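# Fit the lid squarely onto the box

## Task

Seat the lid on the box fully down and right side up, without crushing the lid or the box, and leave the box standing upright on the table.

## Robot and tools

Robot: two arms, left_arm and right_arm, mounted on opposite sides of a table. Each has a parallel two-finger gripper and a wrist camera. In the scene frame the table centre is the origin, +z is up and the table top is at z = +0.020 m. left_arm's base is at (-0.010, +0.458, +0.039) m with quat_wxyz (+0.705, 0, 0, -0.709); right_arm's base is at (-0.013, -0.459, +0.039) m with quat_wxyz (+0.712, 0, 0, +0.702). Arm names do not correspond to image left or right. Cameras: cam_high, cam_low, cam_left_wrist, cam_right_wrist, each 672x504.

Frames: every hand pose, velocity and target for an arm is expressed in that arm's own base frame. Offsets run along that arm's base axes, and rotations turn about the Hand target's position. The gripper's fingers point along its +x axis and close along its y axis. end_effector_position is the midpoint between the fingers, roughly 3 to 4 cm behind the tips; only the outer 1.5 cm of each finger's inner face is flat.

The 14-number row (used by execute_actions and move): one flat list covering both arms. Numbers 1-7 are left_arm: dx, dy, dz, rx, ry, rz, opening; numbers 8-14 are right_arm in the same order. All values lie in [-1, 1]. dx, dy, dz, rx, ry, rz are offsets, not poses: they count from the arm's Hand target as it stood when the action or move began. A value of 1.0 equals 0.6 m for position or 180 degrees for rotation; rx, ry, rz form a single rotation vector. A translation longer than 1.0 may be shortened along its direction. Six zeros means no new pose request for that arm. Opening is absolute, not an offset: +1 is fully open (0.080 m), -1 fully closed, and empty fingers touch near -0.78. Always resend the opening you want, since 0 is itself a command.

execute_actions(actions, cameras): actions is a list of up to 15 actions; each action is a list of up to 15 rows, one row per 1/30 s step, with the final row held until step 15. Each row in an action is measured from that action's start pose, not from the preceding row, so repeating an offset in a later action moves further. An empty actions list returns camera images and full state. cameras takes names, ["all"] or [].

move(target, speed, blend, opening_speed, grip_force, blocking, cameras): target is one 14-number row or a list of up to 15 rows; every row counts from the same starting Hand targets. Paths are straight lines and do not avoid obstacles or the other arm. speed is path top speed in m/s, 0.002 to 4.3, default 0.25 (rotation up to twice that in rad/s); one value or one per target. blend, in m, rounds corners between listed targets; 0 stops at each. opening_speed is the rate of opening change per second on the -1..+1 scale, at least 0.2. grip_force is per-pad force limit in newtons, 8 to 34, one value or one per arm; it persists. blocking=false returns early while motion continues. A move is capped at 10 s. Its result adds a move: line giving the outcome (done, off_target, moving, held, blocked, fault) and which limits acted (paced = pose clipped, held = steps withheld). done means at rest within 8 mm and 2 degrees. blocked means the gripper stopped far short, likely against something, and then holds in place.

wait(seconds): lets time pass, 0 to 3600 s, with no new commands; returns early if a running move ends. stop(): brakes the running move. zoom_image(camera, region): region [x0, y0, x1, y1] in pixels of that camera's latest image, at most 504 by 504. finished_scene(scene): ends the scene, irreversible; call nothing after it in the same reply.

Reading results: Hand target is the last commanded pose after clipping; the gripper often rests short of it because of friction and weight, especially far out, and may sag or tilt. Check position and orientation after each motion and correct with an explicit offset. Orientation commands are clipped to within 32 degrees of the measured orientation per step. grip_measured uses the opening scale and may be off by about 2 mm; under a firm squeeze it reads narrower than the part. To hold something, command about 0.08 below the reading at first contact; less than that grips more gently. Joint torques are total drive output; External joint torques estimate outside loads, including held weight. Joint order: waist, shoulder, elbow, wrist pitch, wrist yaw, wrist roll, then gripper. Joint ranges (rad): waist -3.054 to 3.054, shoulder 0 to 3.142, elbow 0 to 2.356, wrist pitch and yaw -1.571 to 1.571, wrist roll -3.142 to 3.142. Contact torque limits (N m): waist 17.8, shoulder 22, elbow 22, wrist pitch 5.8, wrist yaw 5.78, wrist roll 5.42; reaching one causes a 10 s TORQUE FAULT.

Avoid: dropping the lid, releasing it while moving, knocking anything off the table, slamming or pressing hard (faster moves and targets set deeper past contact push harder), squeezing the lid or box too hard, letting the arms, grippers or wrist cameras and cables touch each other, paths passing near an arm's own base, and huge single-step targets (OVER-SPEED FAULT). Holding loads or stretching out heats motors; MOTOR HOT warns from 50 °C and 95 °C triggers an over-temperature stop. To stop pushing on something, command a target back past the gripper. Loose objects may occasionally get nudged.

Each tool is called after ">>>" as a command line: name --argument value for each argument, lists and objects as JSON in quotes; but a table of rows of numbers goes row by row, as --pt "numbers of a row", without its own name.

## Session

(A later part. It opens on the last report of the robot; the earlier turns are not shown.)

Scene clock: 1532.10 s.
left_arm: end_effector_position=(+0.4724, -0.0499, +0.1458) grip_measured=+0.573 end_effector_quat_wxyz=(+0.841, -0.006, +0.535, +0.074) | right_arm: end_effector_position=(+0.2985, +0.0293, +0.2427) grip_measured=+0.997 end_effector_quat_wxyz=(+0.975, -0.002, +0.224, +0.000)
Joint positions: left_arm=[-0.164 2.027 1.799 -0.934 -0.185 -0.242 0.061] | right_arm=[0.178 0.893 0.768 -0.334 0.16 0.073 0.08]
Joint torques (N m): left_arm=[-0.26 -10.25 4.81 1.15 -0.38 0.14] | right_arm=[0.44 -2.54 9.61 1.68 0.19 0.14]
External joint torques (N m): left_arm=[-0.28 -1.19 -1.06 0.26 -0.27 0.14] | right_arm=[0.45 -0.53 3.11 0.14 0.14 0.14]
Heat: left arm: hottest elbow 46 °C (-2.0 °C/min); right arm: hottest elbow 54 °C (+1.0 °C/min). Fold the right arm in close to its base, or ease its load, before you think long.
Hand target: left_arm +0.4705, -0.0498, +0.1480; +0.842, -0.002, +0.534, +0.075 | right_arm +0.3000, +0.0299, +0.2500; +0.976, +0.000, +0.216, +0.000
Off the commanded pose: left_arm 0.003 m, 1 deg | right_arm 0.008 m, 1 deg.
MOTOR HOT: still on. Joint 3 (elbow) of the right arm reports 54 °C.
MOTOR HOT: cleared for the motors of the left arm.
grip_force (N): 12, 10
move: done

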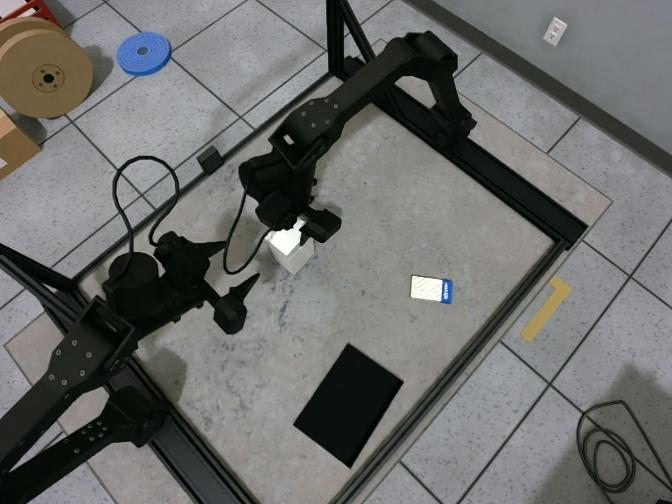

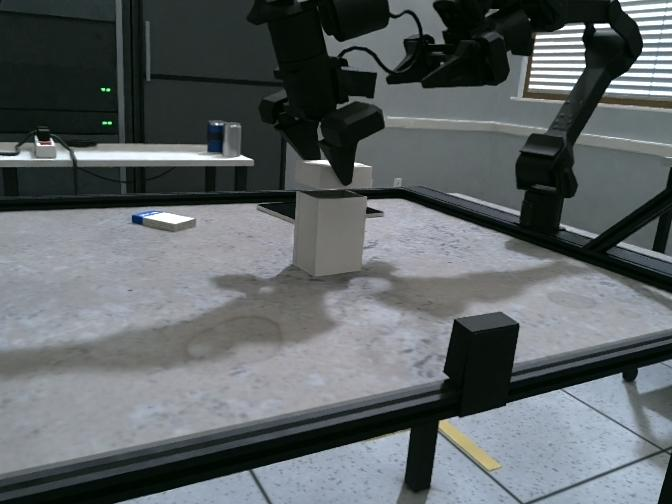

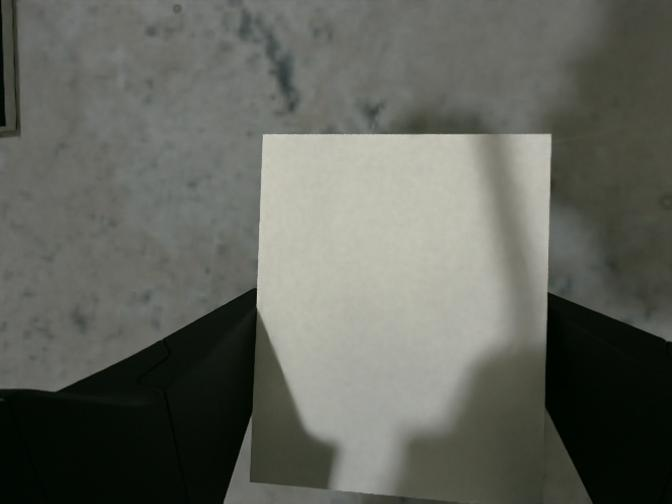

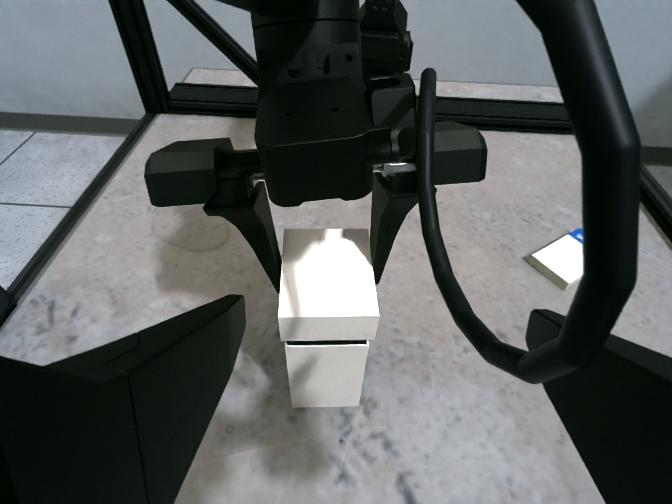

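>>> move --target '[-0.003,0,-0.015,0.01,0.0056,-0.0067,0.3, 0,0,0,0,0,0,1]' --cameras '["all"]' --speed 0.06

>>> zoom_image --camera "cam_right_wrist" --region '[240, 210, 420, 420]'

>>> zoom_image --camera "cam_low" --region '[270, 140, 400, 290]'

Scene clock: 1578.13 s.
left_arm: end_effector_position=(+0.4697, -0.0495, +0.1398) grip_measured=+0.573 end_effector_quat_wxyz=(+0.838, +0.013, +0.540, +0.074) | right_arm: end_effector_position=(+0.2985, +0.0293, +0.2427) grip_measured=+0.997 end_effector_quat_wxyz=(+0.975, -0.002, +0.224, +0.000)
Joint positions: left_arm=[-0.17 2.027 1.778 -0.927 -0.206 -0.218 0.061] | right_arm=[0.178 0.893 0.768 -0.334 0.16 0.073 0.08]
Joint torques (N m): left_arm=[-0.21 -9.43 4.72 1.34 -0.42 0.17] | right_arm=[0.33 -2.46 9.48 1.69 0.2 0.15]
External joint torques (N m): left_arm=[-0.15 -0.56 -1.08 0.46 -0.31 0.18] | right_arm=[0.34 -0.46 2.94 0.14 0.14 0.15]
Heat: left arm: hottest shoulder 45 °C (+0.0 °C/min); right arm: hottest elbow 55 °C (+1.0 °C/min). Fold the right arm in close to its base, or ease its load, before you think long.
Hand target: left_arm +0.4687, -0.0497, +0.1389; +0.838, +0.018, +0.540, +0.074 | right_arm +0.3000, +0.0299, +0.2500; +0.976, +0.000, +0.216, +0.000
Off the commanded pose: left_arm 0.001 m, 1 deg | right_arm 0.008 m, 1 deg.
MOTOR HOT: still on. Joint 3 (elbow) of the right arm reports 55 °C.
grip_force (N): 12, 10
move: done

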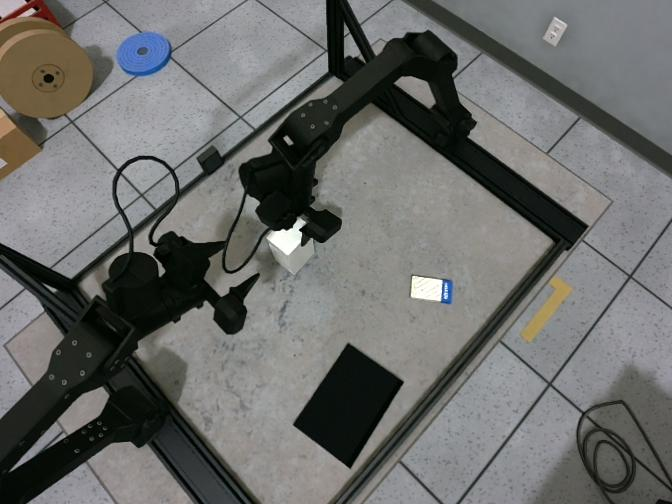

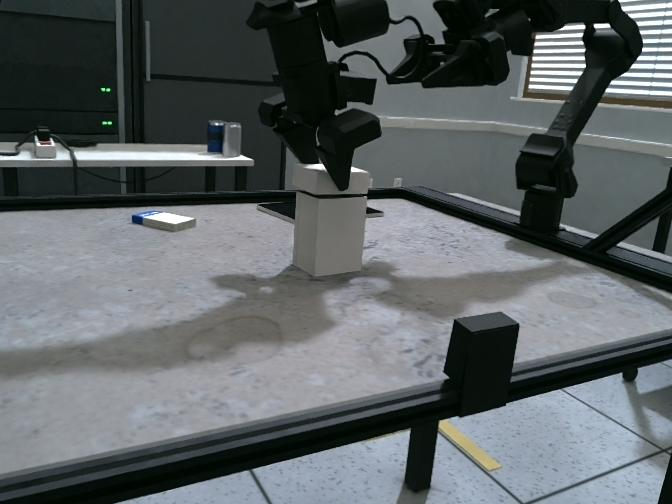

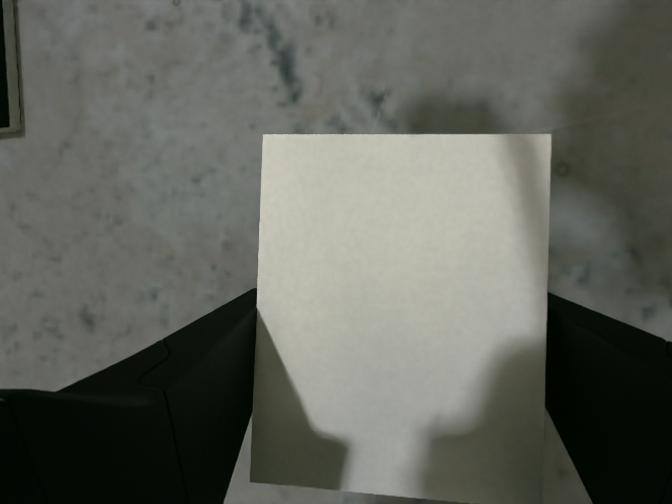

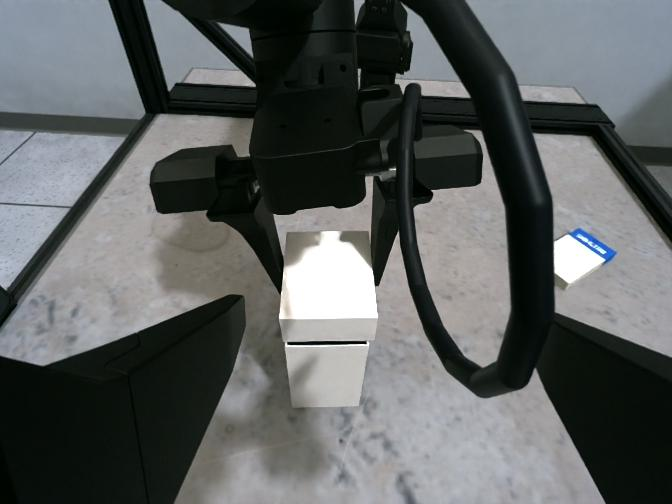

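Scaled by 2.400 from the camera's image (finer frame: 960x720).

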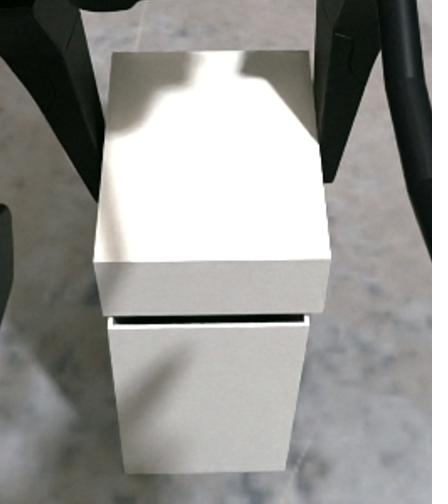

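Scaled by 3.360 from the camera's image (finer frame: 960x720).

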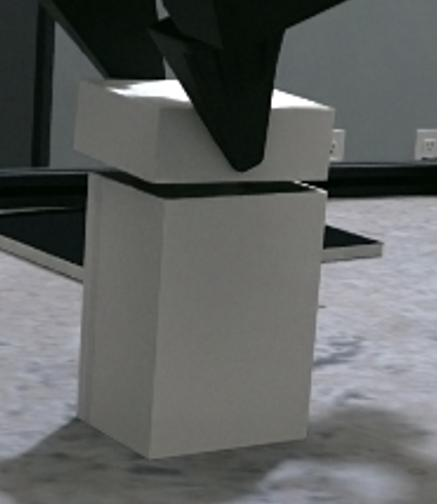

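>>> move --target '[0.0017,-0.003,-0.0183,0,0,0,0.3, 0,0,0,0,0,0,1]' --cameras '["all"]' --speed 0.04

>>> zoom_image --camera "cam_right_wrist" --region '[240, 210, 420, 420]'

>>> zoom_image --camera "cam_low" --region '[270, 140, 400, 290]'

Scene clock: 1649.23 s.
left_arm: end_effector_position=(+0.4715, -0.0516, +0.1332) grip_measured=+0.573 end_effector_quat_wxyz=(+0.841, +0.013, +0.535, +0.072) | right_arm: end_effector_position=(+0.2985, +0.0293, +0.2427) grip_measured=+0.997 end_effector_quat_wxyz=(+0.975, -0.002, +0.224, +0.000)
Joint positions: left_arm=[-0.174 2.027 1.748 -0.885 -0.208 -0.217 0.061] | right_arm=[0.178 0.893 0.768 -0.334 0.16 0.073 0.08]
Joint torques (N m): left_arm=[-0.2 -8.57 4.39 1.23 -0.38 0.04] | right_arm=[0.29 -2.48 9.6 1.68 0.22 0.19]
External joint torques (N m): left_arm=[-0.21 0.48 -1.48 0.33 -0.26 0.05] | right_arm=[0.3 -0.43 3.05 0.13 0.17 0.18]
Heat: left arm: hottest shoulder 44 °C (+0.0 °C/min); right arm: hottest elbow 55 °C (+0.0 °C/min). Fold the right arm in close to its base, or ease its load, before you think long.
Hand target: left_arm +0.4697, -0.0516, +0.1279; +0.838, +0.018, +0.540, +0.074 | right_arm +0.3000, +0.0299, +0.2500; +0.976, +0.000, +0.216, +0.000
Off the commanded pose: left_arm 0.006 m, 1 deg | right_arm 0.008 m, 1 deg.
MOTOR HOT: still on. Joint 3 (elbow) of the right arm reports 55 °C.
grip_force (N): 12, 10
move: done

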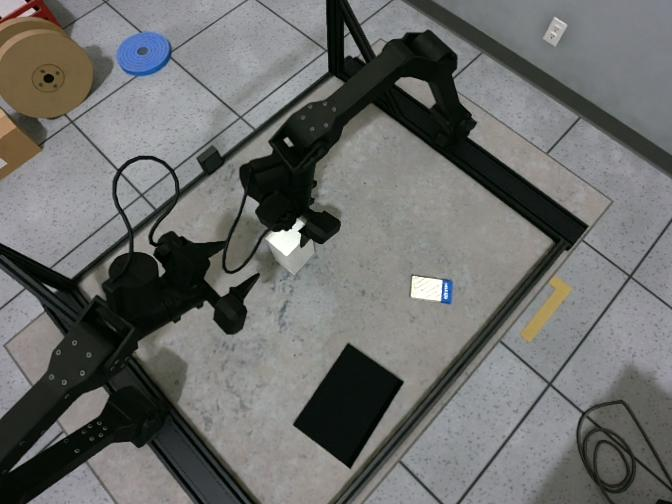

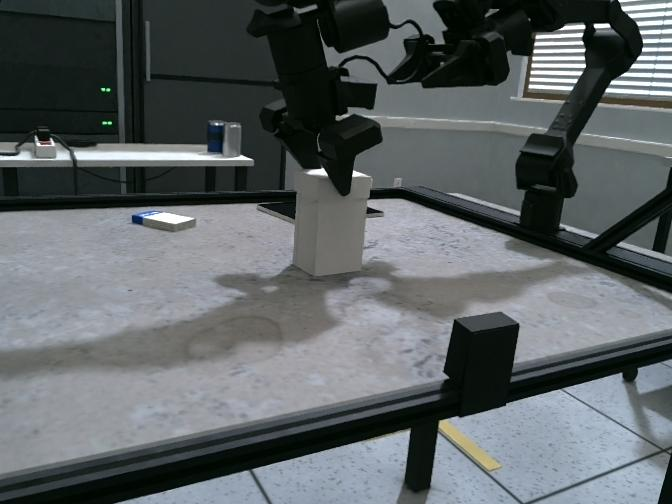

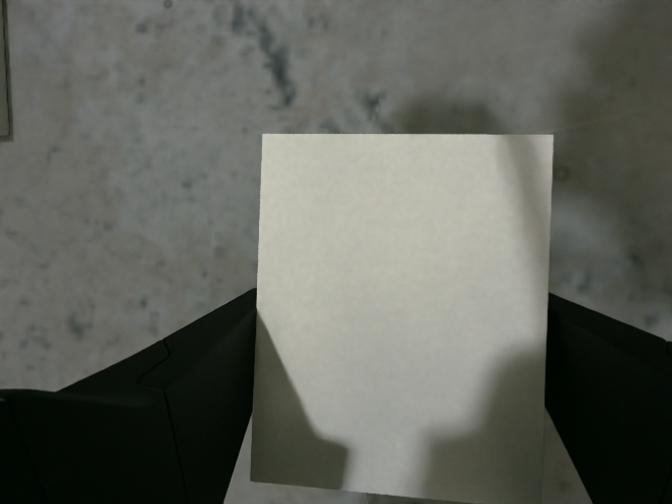

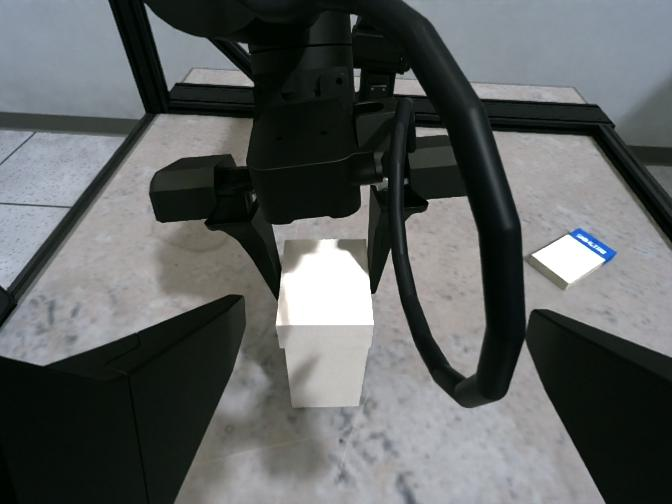

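Scaled by 2.400 from the camera's image (finer frame: 960x720).

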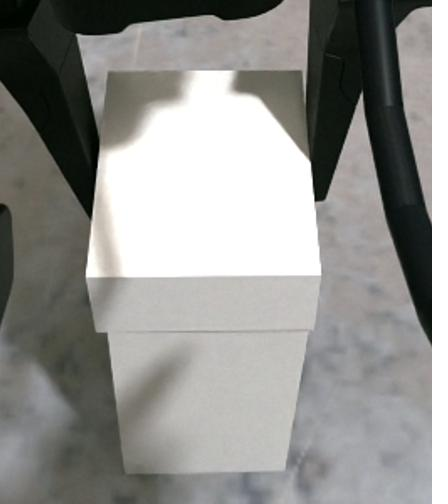

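Scaled by 3.360 from the camera's image (finer frame: 960x720).

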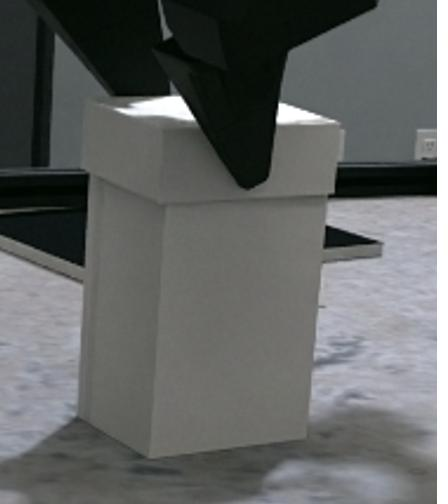

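>>> move --target '[0,0,-0.0167,0,0,0,0.3, 0,0,0,0,0,0,1]' --cameras '["all"]' --speed 0.04

>>> zoom_image --camera "cam_right_wrist" --region '[240, 210, 420, 420]'

>>> zoom_image --camera "cam_low" --region '[270, 140, 400, 290]'

Scene clock: 1665.50 s.
left_arm: end_effector_position=(+0.4715, -0.0515, +0.1244) grip_measured=+0.570 end_effector_quat_wxyz=(+0.842, +0.013, +0.534, +0.072) | right_arm: end_effector_position=(+0.2985, +0.0293, +0.2427) grip_measured=+0.997 end_effector_quat_wxyz=(+0.975, -0.002, +0.224, +0.000)
Joint positions: left_arm=[-0.174 2.027 1.713 -0.848 -0.208 -0.217 0.061] | right_arm=[0.178 0.893 0.768 -0.334 0.16 0.073 0.08]
Joint torques (N m): left_arm=[-0.26 -8.24 4.43 1.33 -0.37 0.02] | right_arm=[0.26 -2.59 9.51 1.69 0.19 0.19]
External joint torques (N m): left_arm=[-0.28 0.73 -1.44 0.42 -0.25 0.03] | right_arm=[0.28 -0.53 2.94 0.14 0.14 0.19]
Heat: left arm: hottest shoulder 43 °C (-1.0 °C/min); right arm: hottest elbow 56 °C (+1.0 °C/min). Fold the right arm in close to its base, or ease its load, before you think long.
Hand target: left_arm +0.4697, -0.0516, +0.1179; +0.838, +0.018, +0.540, +0.074 | right_arm +0.3000, +0.0299, +0.2500; +0.976, +0.000, +0.216, +0.000
Off the commanded pose: left_arm 0.007 m, 1 deg | right_arm 0.008 m, 1 deg.
MOTOR HOT: still on. Joint 3 (elbow) of the right arm reports 56 °C.
grip_force (N): 12, 10
move: done

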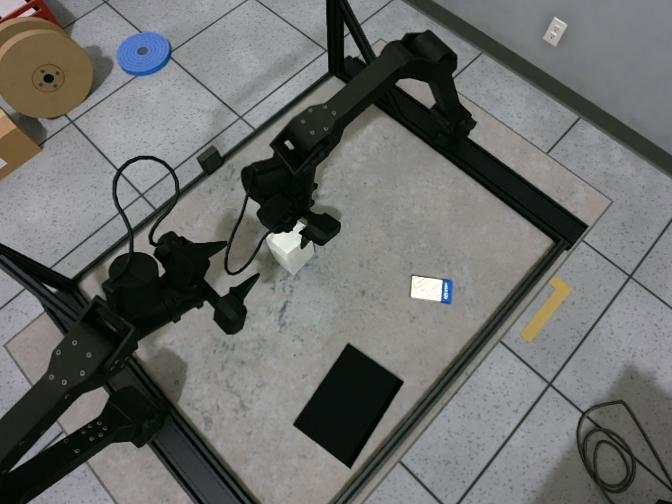

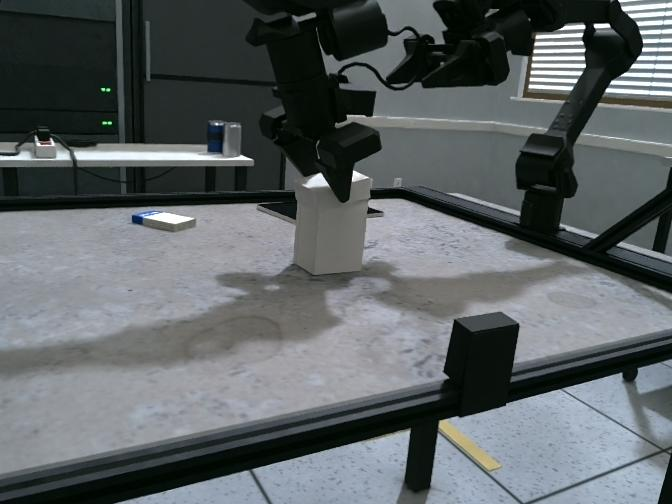

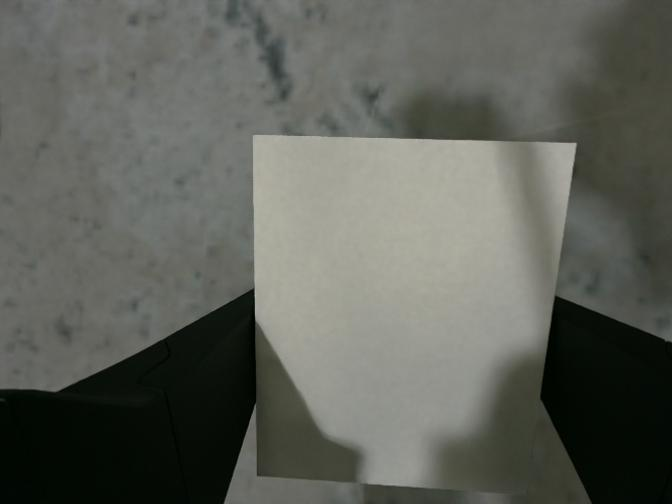

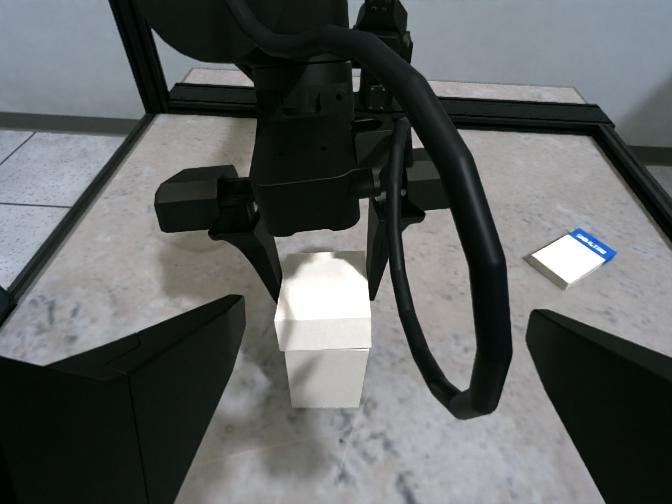

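Scaled by 2.400 from the camera's image (finer frame: 960x720).

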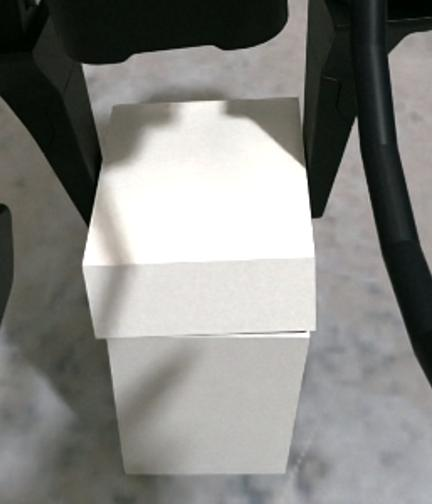

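Scaled by 3.360 from the camera's image (finer frame: 960x720).

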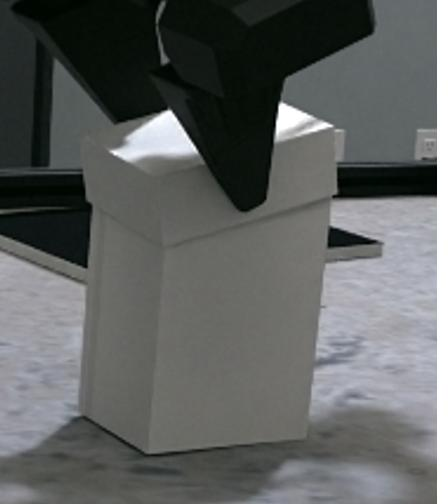

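>>> move --target '[0.013,0,0.0402,-0.0054,0.0608,0.003,0.3, 0,0,0,0,0,0,1]' --cameras '["all"]' --speed 0.05

>>> zoom_image --camera "cam_right_wrist" --region '[240, 210, 420, 420]'

>>> zoom_image --camera "cam_low" --region '[270, 140, 400, 290]'

Scene clock: 1715.67 s.
left_arm: end_effector_position=(+0.4744, -0.0519, +0.1394) grip_measured=+0.568 end_effector_quat_wxyz=(+0.779, +0.020, +0.622, +0.071) | right_arm: end_effector_position=(+0.2985, +0.0293, +0.2427) grip_measured=+0.997 end_effector_quat_wxyz=(+0.975, -0.002, +0.224, +0.000)
Joint positions: left_arm=[-0.162 2.252 2.182 -1.306 -0.169 -0.219 0.061] | right_arm=[0.178 0.893 0.768 -0.334 0.16 0.073 0.08]
Joint torques (N m): left_arm=[0.21 -9.57 7.1 0.8 0.08 -0.08] | right_arm=[0.43 -2.64 9.43 1.7 0.22 0.14]
External joint torques (N m): left_arm=[0.26 0.51 1.56 0.19 0.19 -0.07] | right_arm=[0.43 -0.62 2.9 0.16 0.17 0.14]
Heat: left arm: hottest shoulder 43 °C (-1.0 °C/min); right arm: hottest elbow 56 °C (+1.0 °C/min). Fold the right arm in close to its base, or ease its load, before you think long.
Hand target: left_arm +0.4775, -0.0515, +0.1422; +0.783, +0.015, +0.618, +0.072 | right_arm +0.3000, +0.0299, +0.2500; +0.976, +0.000, +0.216, +0.000
Off the commanded pose: left_arm 0.004 m, 1 deg | right_arm 0.008 m, 1 deg.
MOTOR HOT: still on. Joint 3 (elbow) of the right arm reports 56 °C.
grip_force (N): 12, 10
move: done

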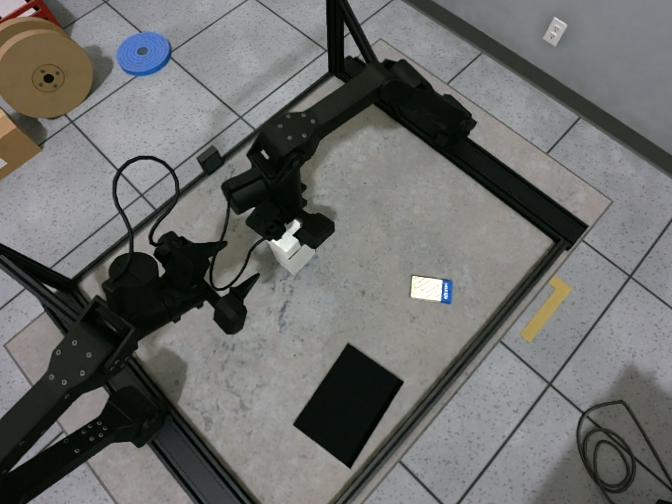

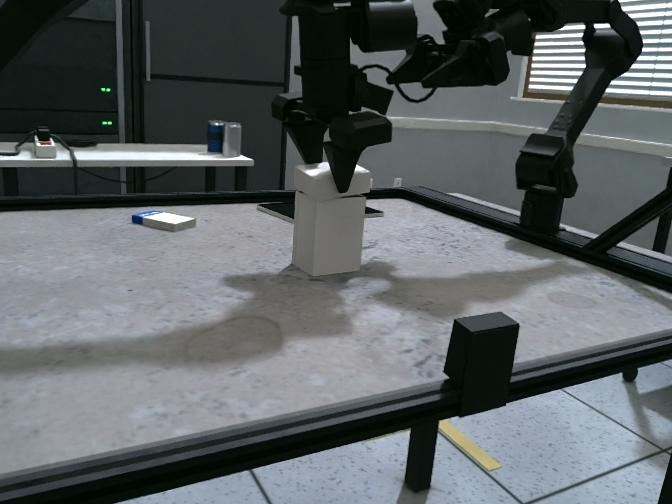

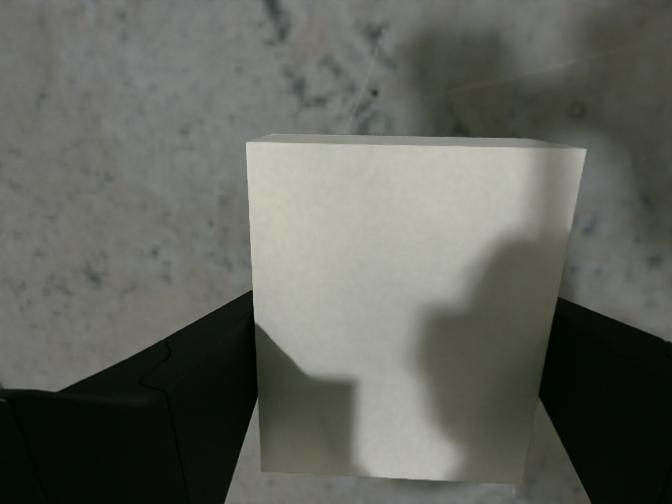

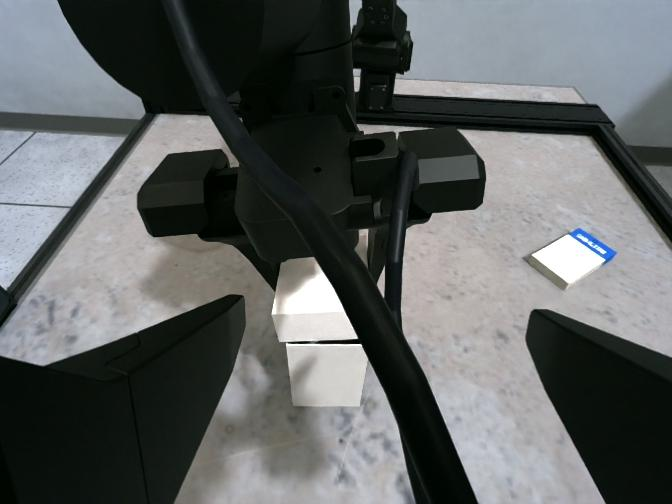

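Scaled by 2.400 from the camera's image (finer frame: 960x720).

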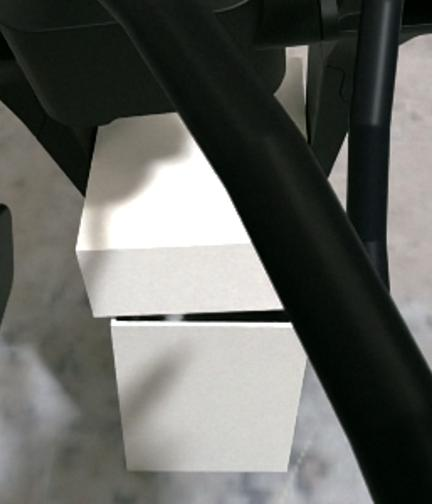

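Scaled by 3.360 from the camera's image (finer frame: 960x720).

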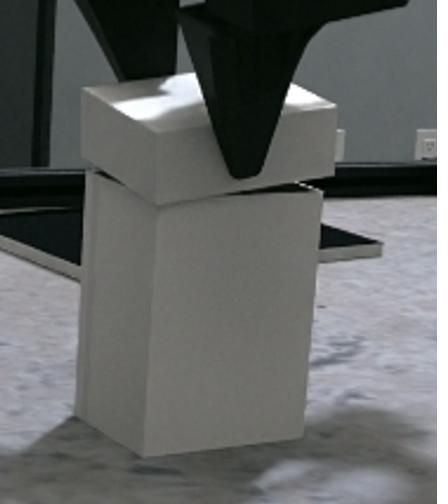

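>>> move --pt "0 0 0.0547 0 0 0 0.3 -0.05 0.1167 0 0 0 -0.0556 1" --pt "0 0 0.0547 -0.033 0.0328 0.0056 0.3 -0.05 0.1167 0 0 0 -0.0556 1" --cameras '["all"]' --speed 0.08

>>> zoom_image --camera "cam_right_wrist" --region '[250, 150, 490, 430]'

>>> zoom_image --camera "cam_low" --region '[270, 120, 410, 290]'

Scene clock: 1821.27 s.
left_arm: end_effector_position=(+0.4749, -0.0525, +0.1635) grip_measured=+0.568 end_effector_quat_wxyz=(+0.776, -0.028, +0.629, +0.040) | right_arm: end_effector_position=(+0.2689, +0.0984, +0.2436) grip_measured=+0.997 end_effector_quat_wxyz=(+0.971, +0.012, +0.222, -0.085)
Joint positions: left_arm=[-0.127 2.284 2.342 -1.426 -0.053 -0.219 0.061] | right_arm=[0.736 1.004 0.861 -0.523 0.796 0.497 0.08]
Joint torques (N m): left_arm=[0.31 -11.66 6.8 0.98 0.13 0.06] | right_arm=[0.39 -2.98 9.16 1.38 0.41 0.18]
External joint torques (N m): left_arm=[0.24 -1.71 1.46 0.36 0.17 0.06] | right_arm=[0.39 -0.53 2.9 0.11 0.12 0.18]
Heat: left arm: hottest shoulder 46 °C (+1.0 °C/min); right arm: hottest elbow 57 °C (+0.0 °C/min). Fold the right arm in close to its base, or ease its load, before you think long.
Hand target: left_arm +0.4775, -0.0515, +0.1749; +0.749, -0.028, +0.661, +0.045 | right_arm +0.2700, +0.1000, +0.2500; +0.973, +0.019, +0.216, -0.085
Off the commanded pose: left_arm 0.012 m, 5 deg | right_arm 0.007 m, 1 deg.
MOTOR HOT: still on. Joint 3 (elbow) of the right arm reports 57 °C.
joint sent to its limit (left arm) — joint 3 (elbow), upper limit, where the elbow is as straight as it goes. The joint targets are off in orientation, not in position.
grip_force (N): 12, 10
move: off_target (left_arm)

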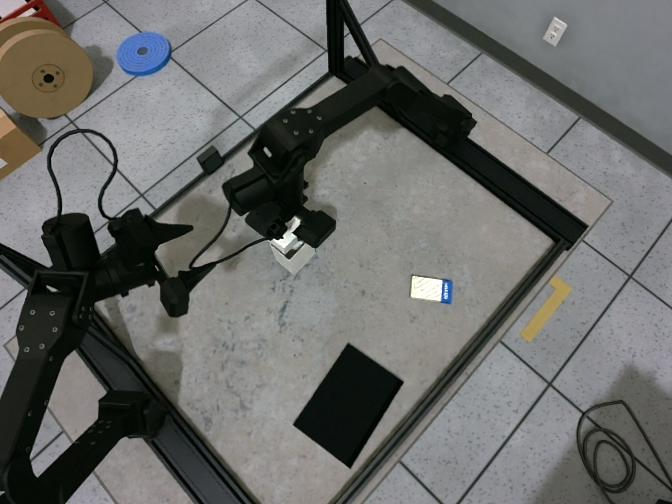

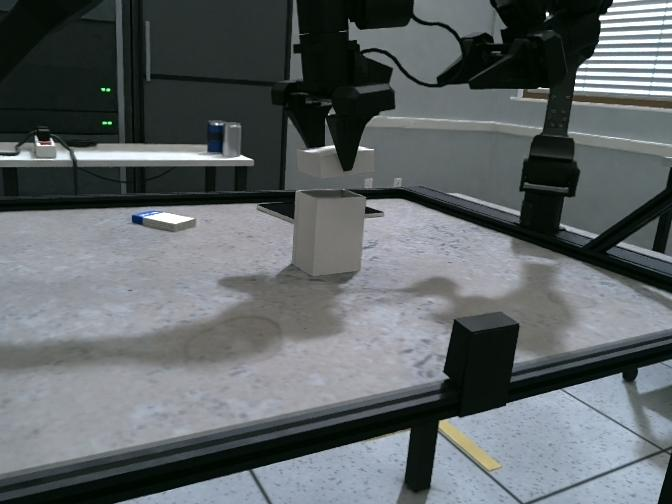

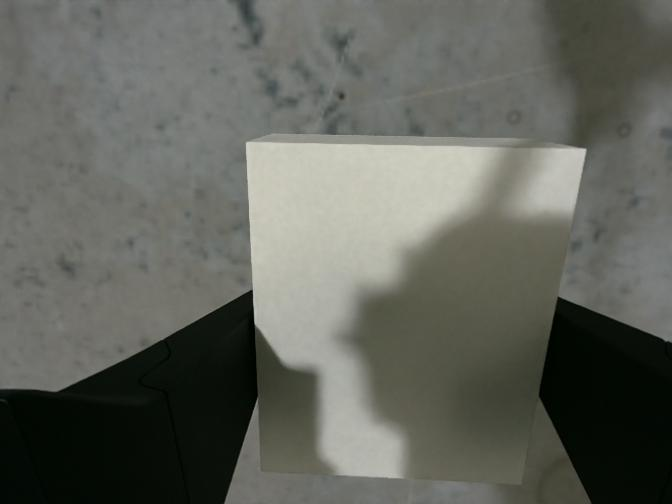

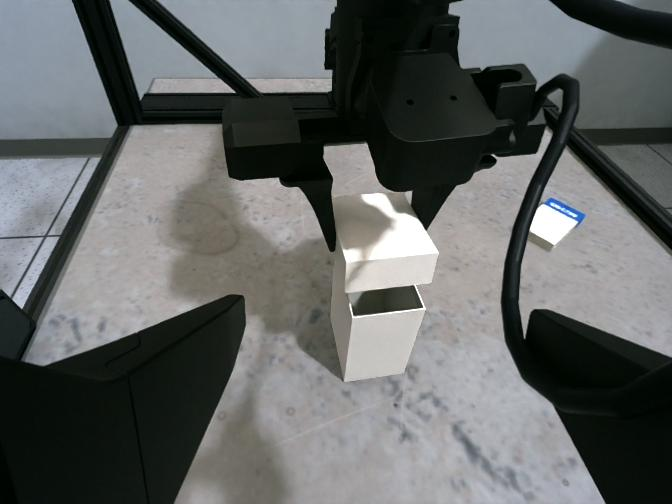

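Scaled by 1.800 from the camera's image (finer frame: 960x720).

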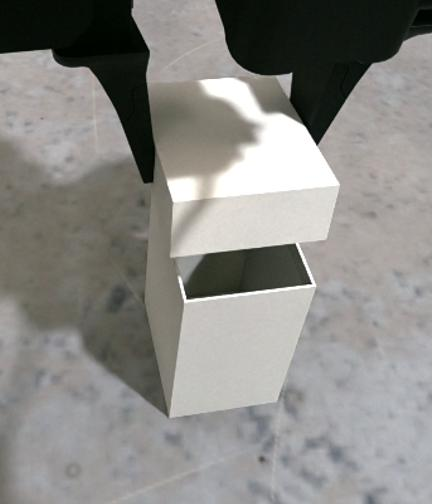

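Scaled by 2.965 from the camera's image (finer frame: 960x720).

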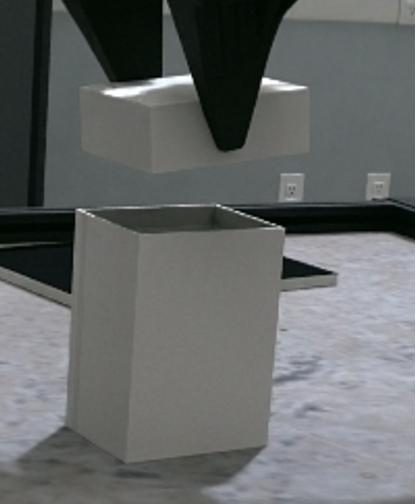

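>>> zoom_image --camera "cam_right_wrist" --region '[320, 180, 450, 300]'

>>> zoom_image --camera "cam_right_wrist" --region '[320, 270, 450, 390]'

>>> zoom_image --camera "cam_low" --region '[280, 130, 390, 210]'

>>> zoom_image --camera "cam_low" --region '[280, 190, 390, 280]'

Scaled by 3.877 from the camera's image (finer frame: 960x720).

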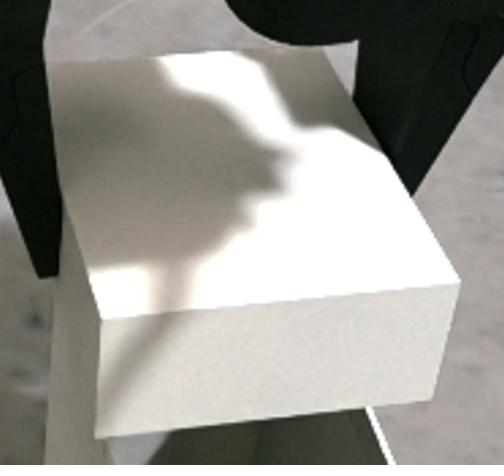

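Scaled by 3.877 from the camera's image (finer frame: 960x720).

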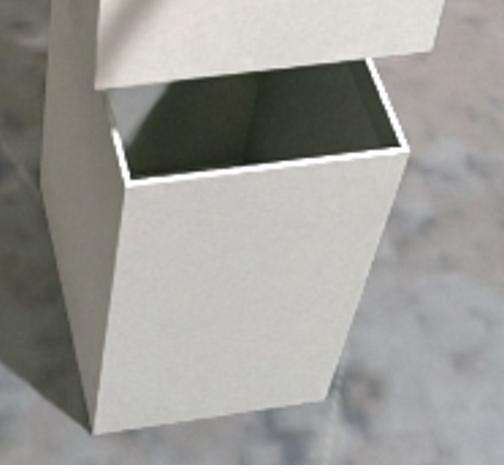

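Scaled by 4.582 from the camera's image (finer frame: 960x720).

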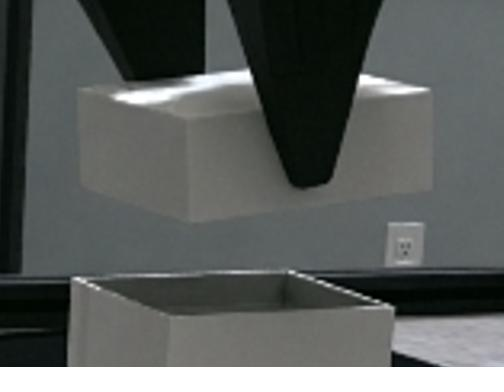

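Scaled by 4.582 from the camera's image (finer frame: 960x720).

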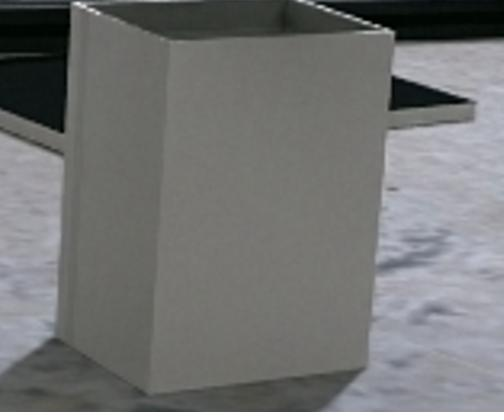

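>>> move --target '[-0.1625,0.1692,0,0,-0.0089,0,0.3, 0,0,0,0,0,0,1]' --cameras '["all"]' --speed 0.12

>>> zoom_image --camera "cam_low" --region '[200, 80, 340, 200]'

Scene clock: 2046.37 s.
left_arm: end_effector_position=(+0.3818, +0.0509, +0.1709) grip_measured=+0.568 end_effector_quat_wxyz=(+0.754, -0.029, +0.654, +0.048) | right_arm: end_effector_position=(+0.2689, +0.0985, +0.2437) grip_measured=+0.997 end_effector_quat_wxyz=(+0.971, +0.013, +0.222, -0.085)
Joint positions: left_arm=[0.126 1.895 1.787 -1.32 -0.017 0.018 0.061] | right_arm=[0.736 1.004 0.861 -0.523 0.796 0.497 0.08]
Joint torques (N m): left_arm=[-0.01 -9.72 4.39 0.97 0.16 0.15] | right_arm=[0.33 -3.04 9.15 1.41 0.36 0.17]
External joint torques (N m): left_arm=[0.02 -1.97 -1.09 0.42 0.16 0.14] | right_arm=[0.34 -0.63 2.91 0.14 0.09 0.17]
Heat: left arm: hottest elbow 52 °C (+0.0 °C/min); right arm: hottest elbow 61 °C (+1.0 °C/min). Fold the left arm in close to its base, or ease its load, before you think long. Fold the right arm in close to its base, or ease its load, before you think long.
Hand target: left_arm +0.3800, +0.0499, +0.1749; +0.758, -0.028, +0.650, +0.045 | right_arm +0.2700, +0.1000, +0.2500; +0.973, +0.019, +0.216, -0.085
Off the commanded pose: left_arm 0.004 m, 1 deg | right_arm 0.007 m, 1 deg.
MOTOR HOT: joint 3 (elbow) of the left arm reports 52 °C; the controller stops that arm at 95 °C. To cool a motor, set the load down, stop pushing, or move to a pose that needs little force.
MOTOR HOT: still on. Joint 3 (elbow) of the right arm reports 61 °C.
grip_force (N): 12, 10
move: done

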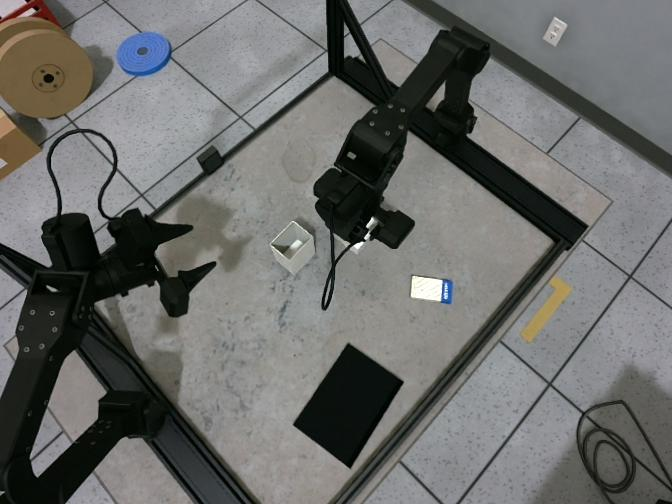

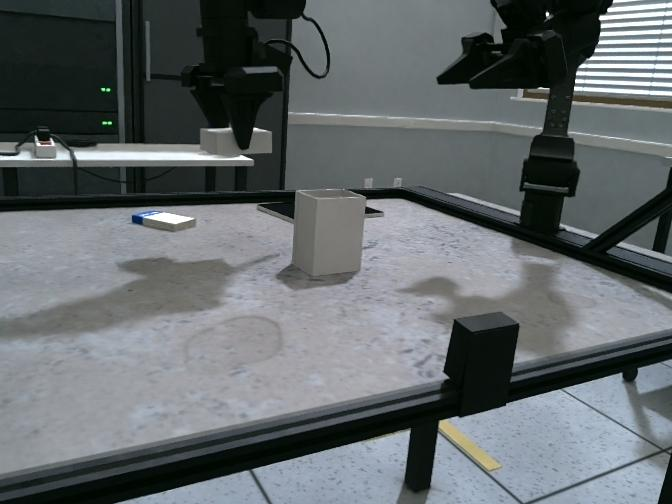

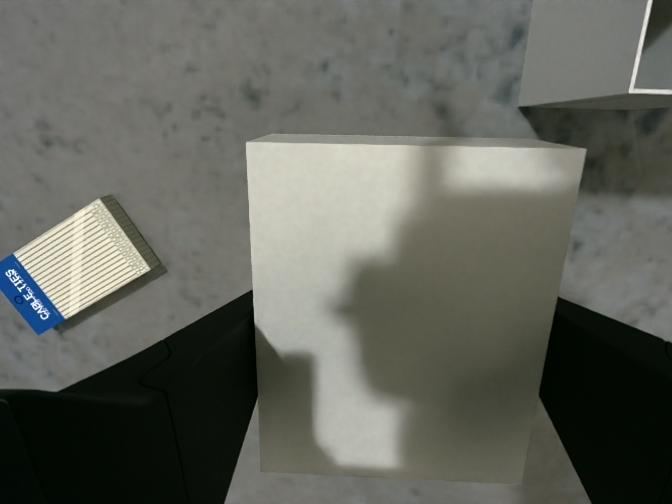

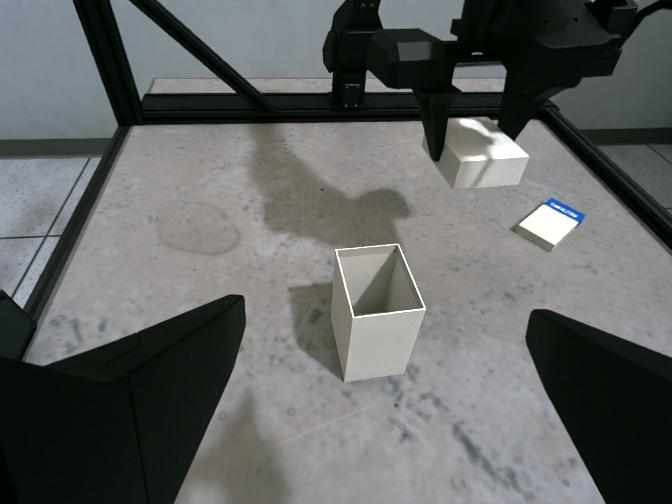

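Scaled by 3.600 from the camera's image (finer frame: 960x720).

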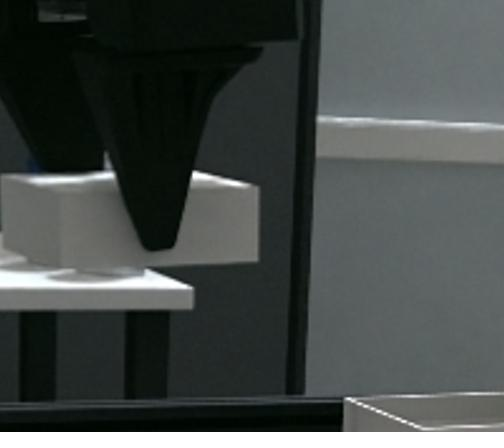

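>>> move --target '[0,0,-0.2117,0,0,0,0.3, 0,0,0,0,0,0,1]' --cameras '["cam_low", "cam_left_wrist", "cam_right_wrist"]' --speed 0.12

>>> zoom_image --camera "cam_low" --region '[180, 130, 320, 250]'

Scene clock: 2059.23 s.
left_arm: end_effector_position=(+0.3812, +0.0508, +0.0498) grip_measured=+0.568 end_effector_quat_wxyz=(+0.759, -0.028, +0.648, +0.048) | right_arm: end_effector_position=(+0.2689, +0.0985, +0.2437) grip_measured=+0.997 end_effector_quat_wxyz=(+0.971, +0.013, +0.222, -0.085)
Joint positions: left_arm=[0.126 1.93 1.344 -0.827 -0.017 0.018 0.061] | right_arm=[0.736 1.004 0.861 -0.523 0.796 0.497 0.08]
Joint torques (N m): left_arm=[0.01 -7.68 4.3 0.94 0.16 0.14] | right_arm=[0.3 -3.03 9.19 1.39 0.41 0.19]
External joint torques (N m): left_arm=[0.01 0.12 -1 0.38 0.16 0.14] | right_arm=[0.3 -0.56 2.91 0.12 0.13 0.18]
Heat: left arm: hottest shoulder 52 °C (+2.0 °C/min); right arm: hottest elbow 60 °C (-1.0 °C/min). Fold the left arm in close to its base, or ease its load, before you think long. Fold the right arm in close to its base, or ease its load, before you think long.
Hand target: left_arm +0.3800, +0.0499, +0.0478; +0.758, -0.028, +0.650, +0.045 | right_arm +0.2700, +0.1000, +0.2500; +0.973, +0.019, +0.216, -0.085
Off the commanded pose: left_arm 0.002 m, 0 deg | right_arm 0.007 m, 1 deg.
MOTOR HOT: still on. Joint 2 (shoulder) of the left arm reports 52 °C.
MOTOR HOT: still on. Joint 3 (elbow) of the right arm reports 60 °C.
grip_force (N): 12, 10
move: done

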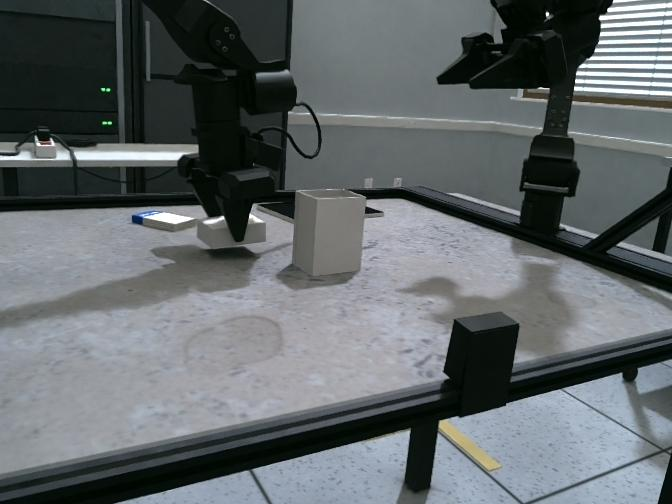

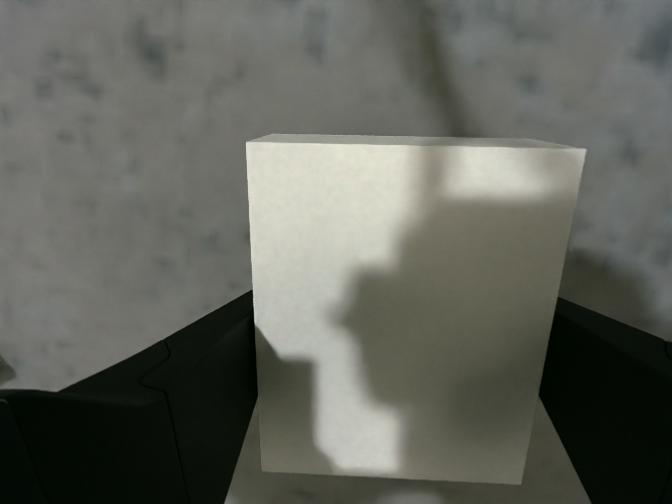

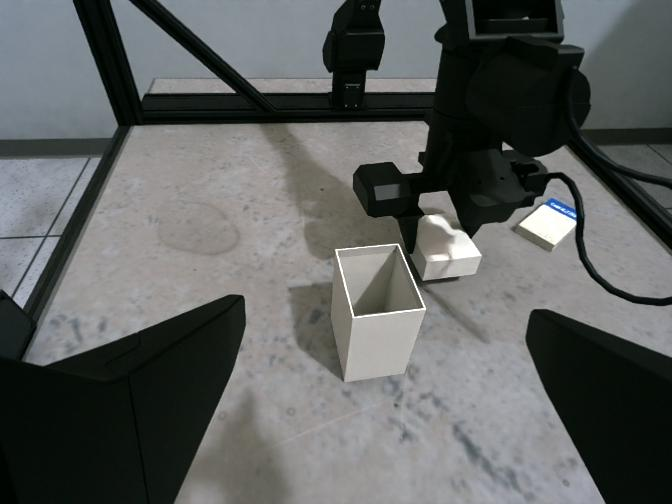

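Scaled by 3.600 from the camera's image (finer frame: 960x720).

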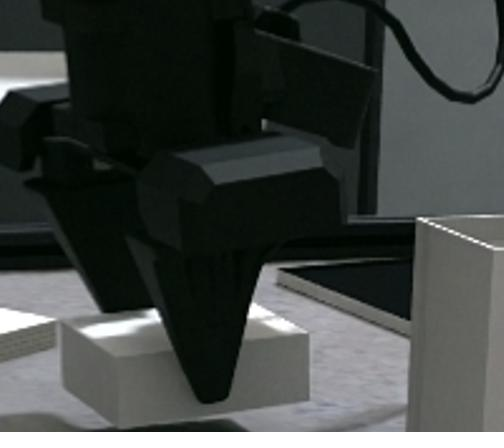

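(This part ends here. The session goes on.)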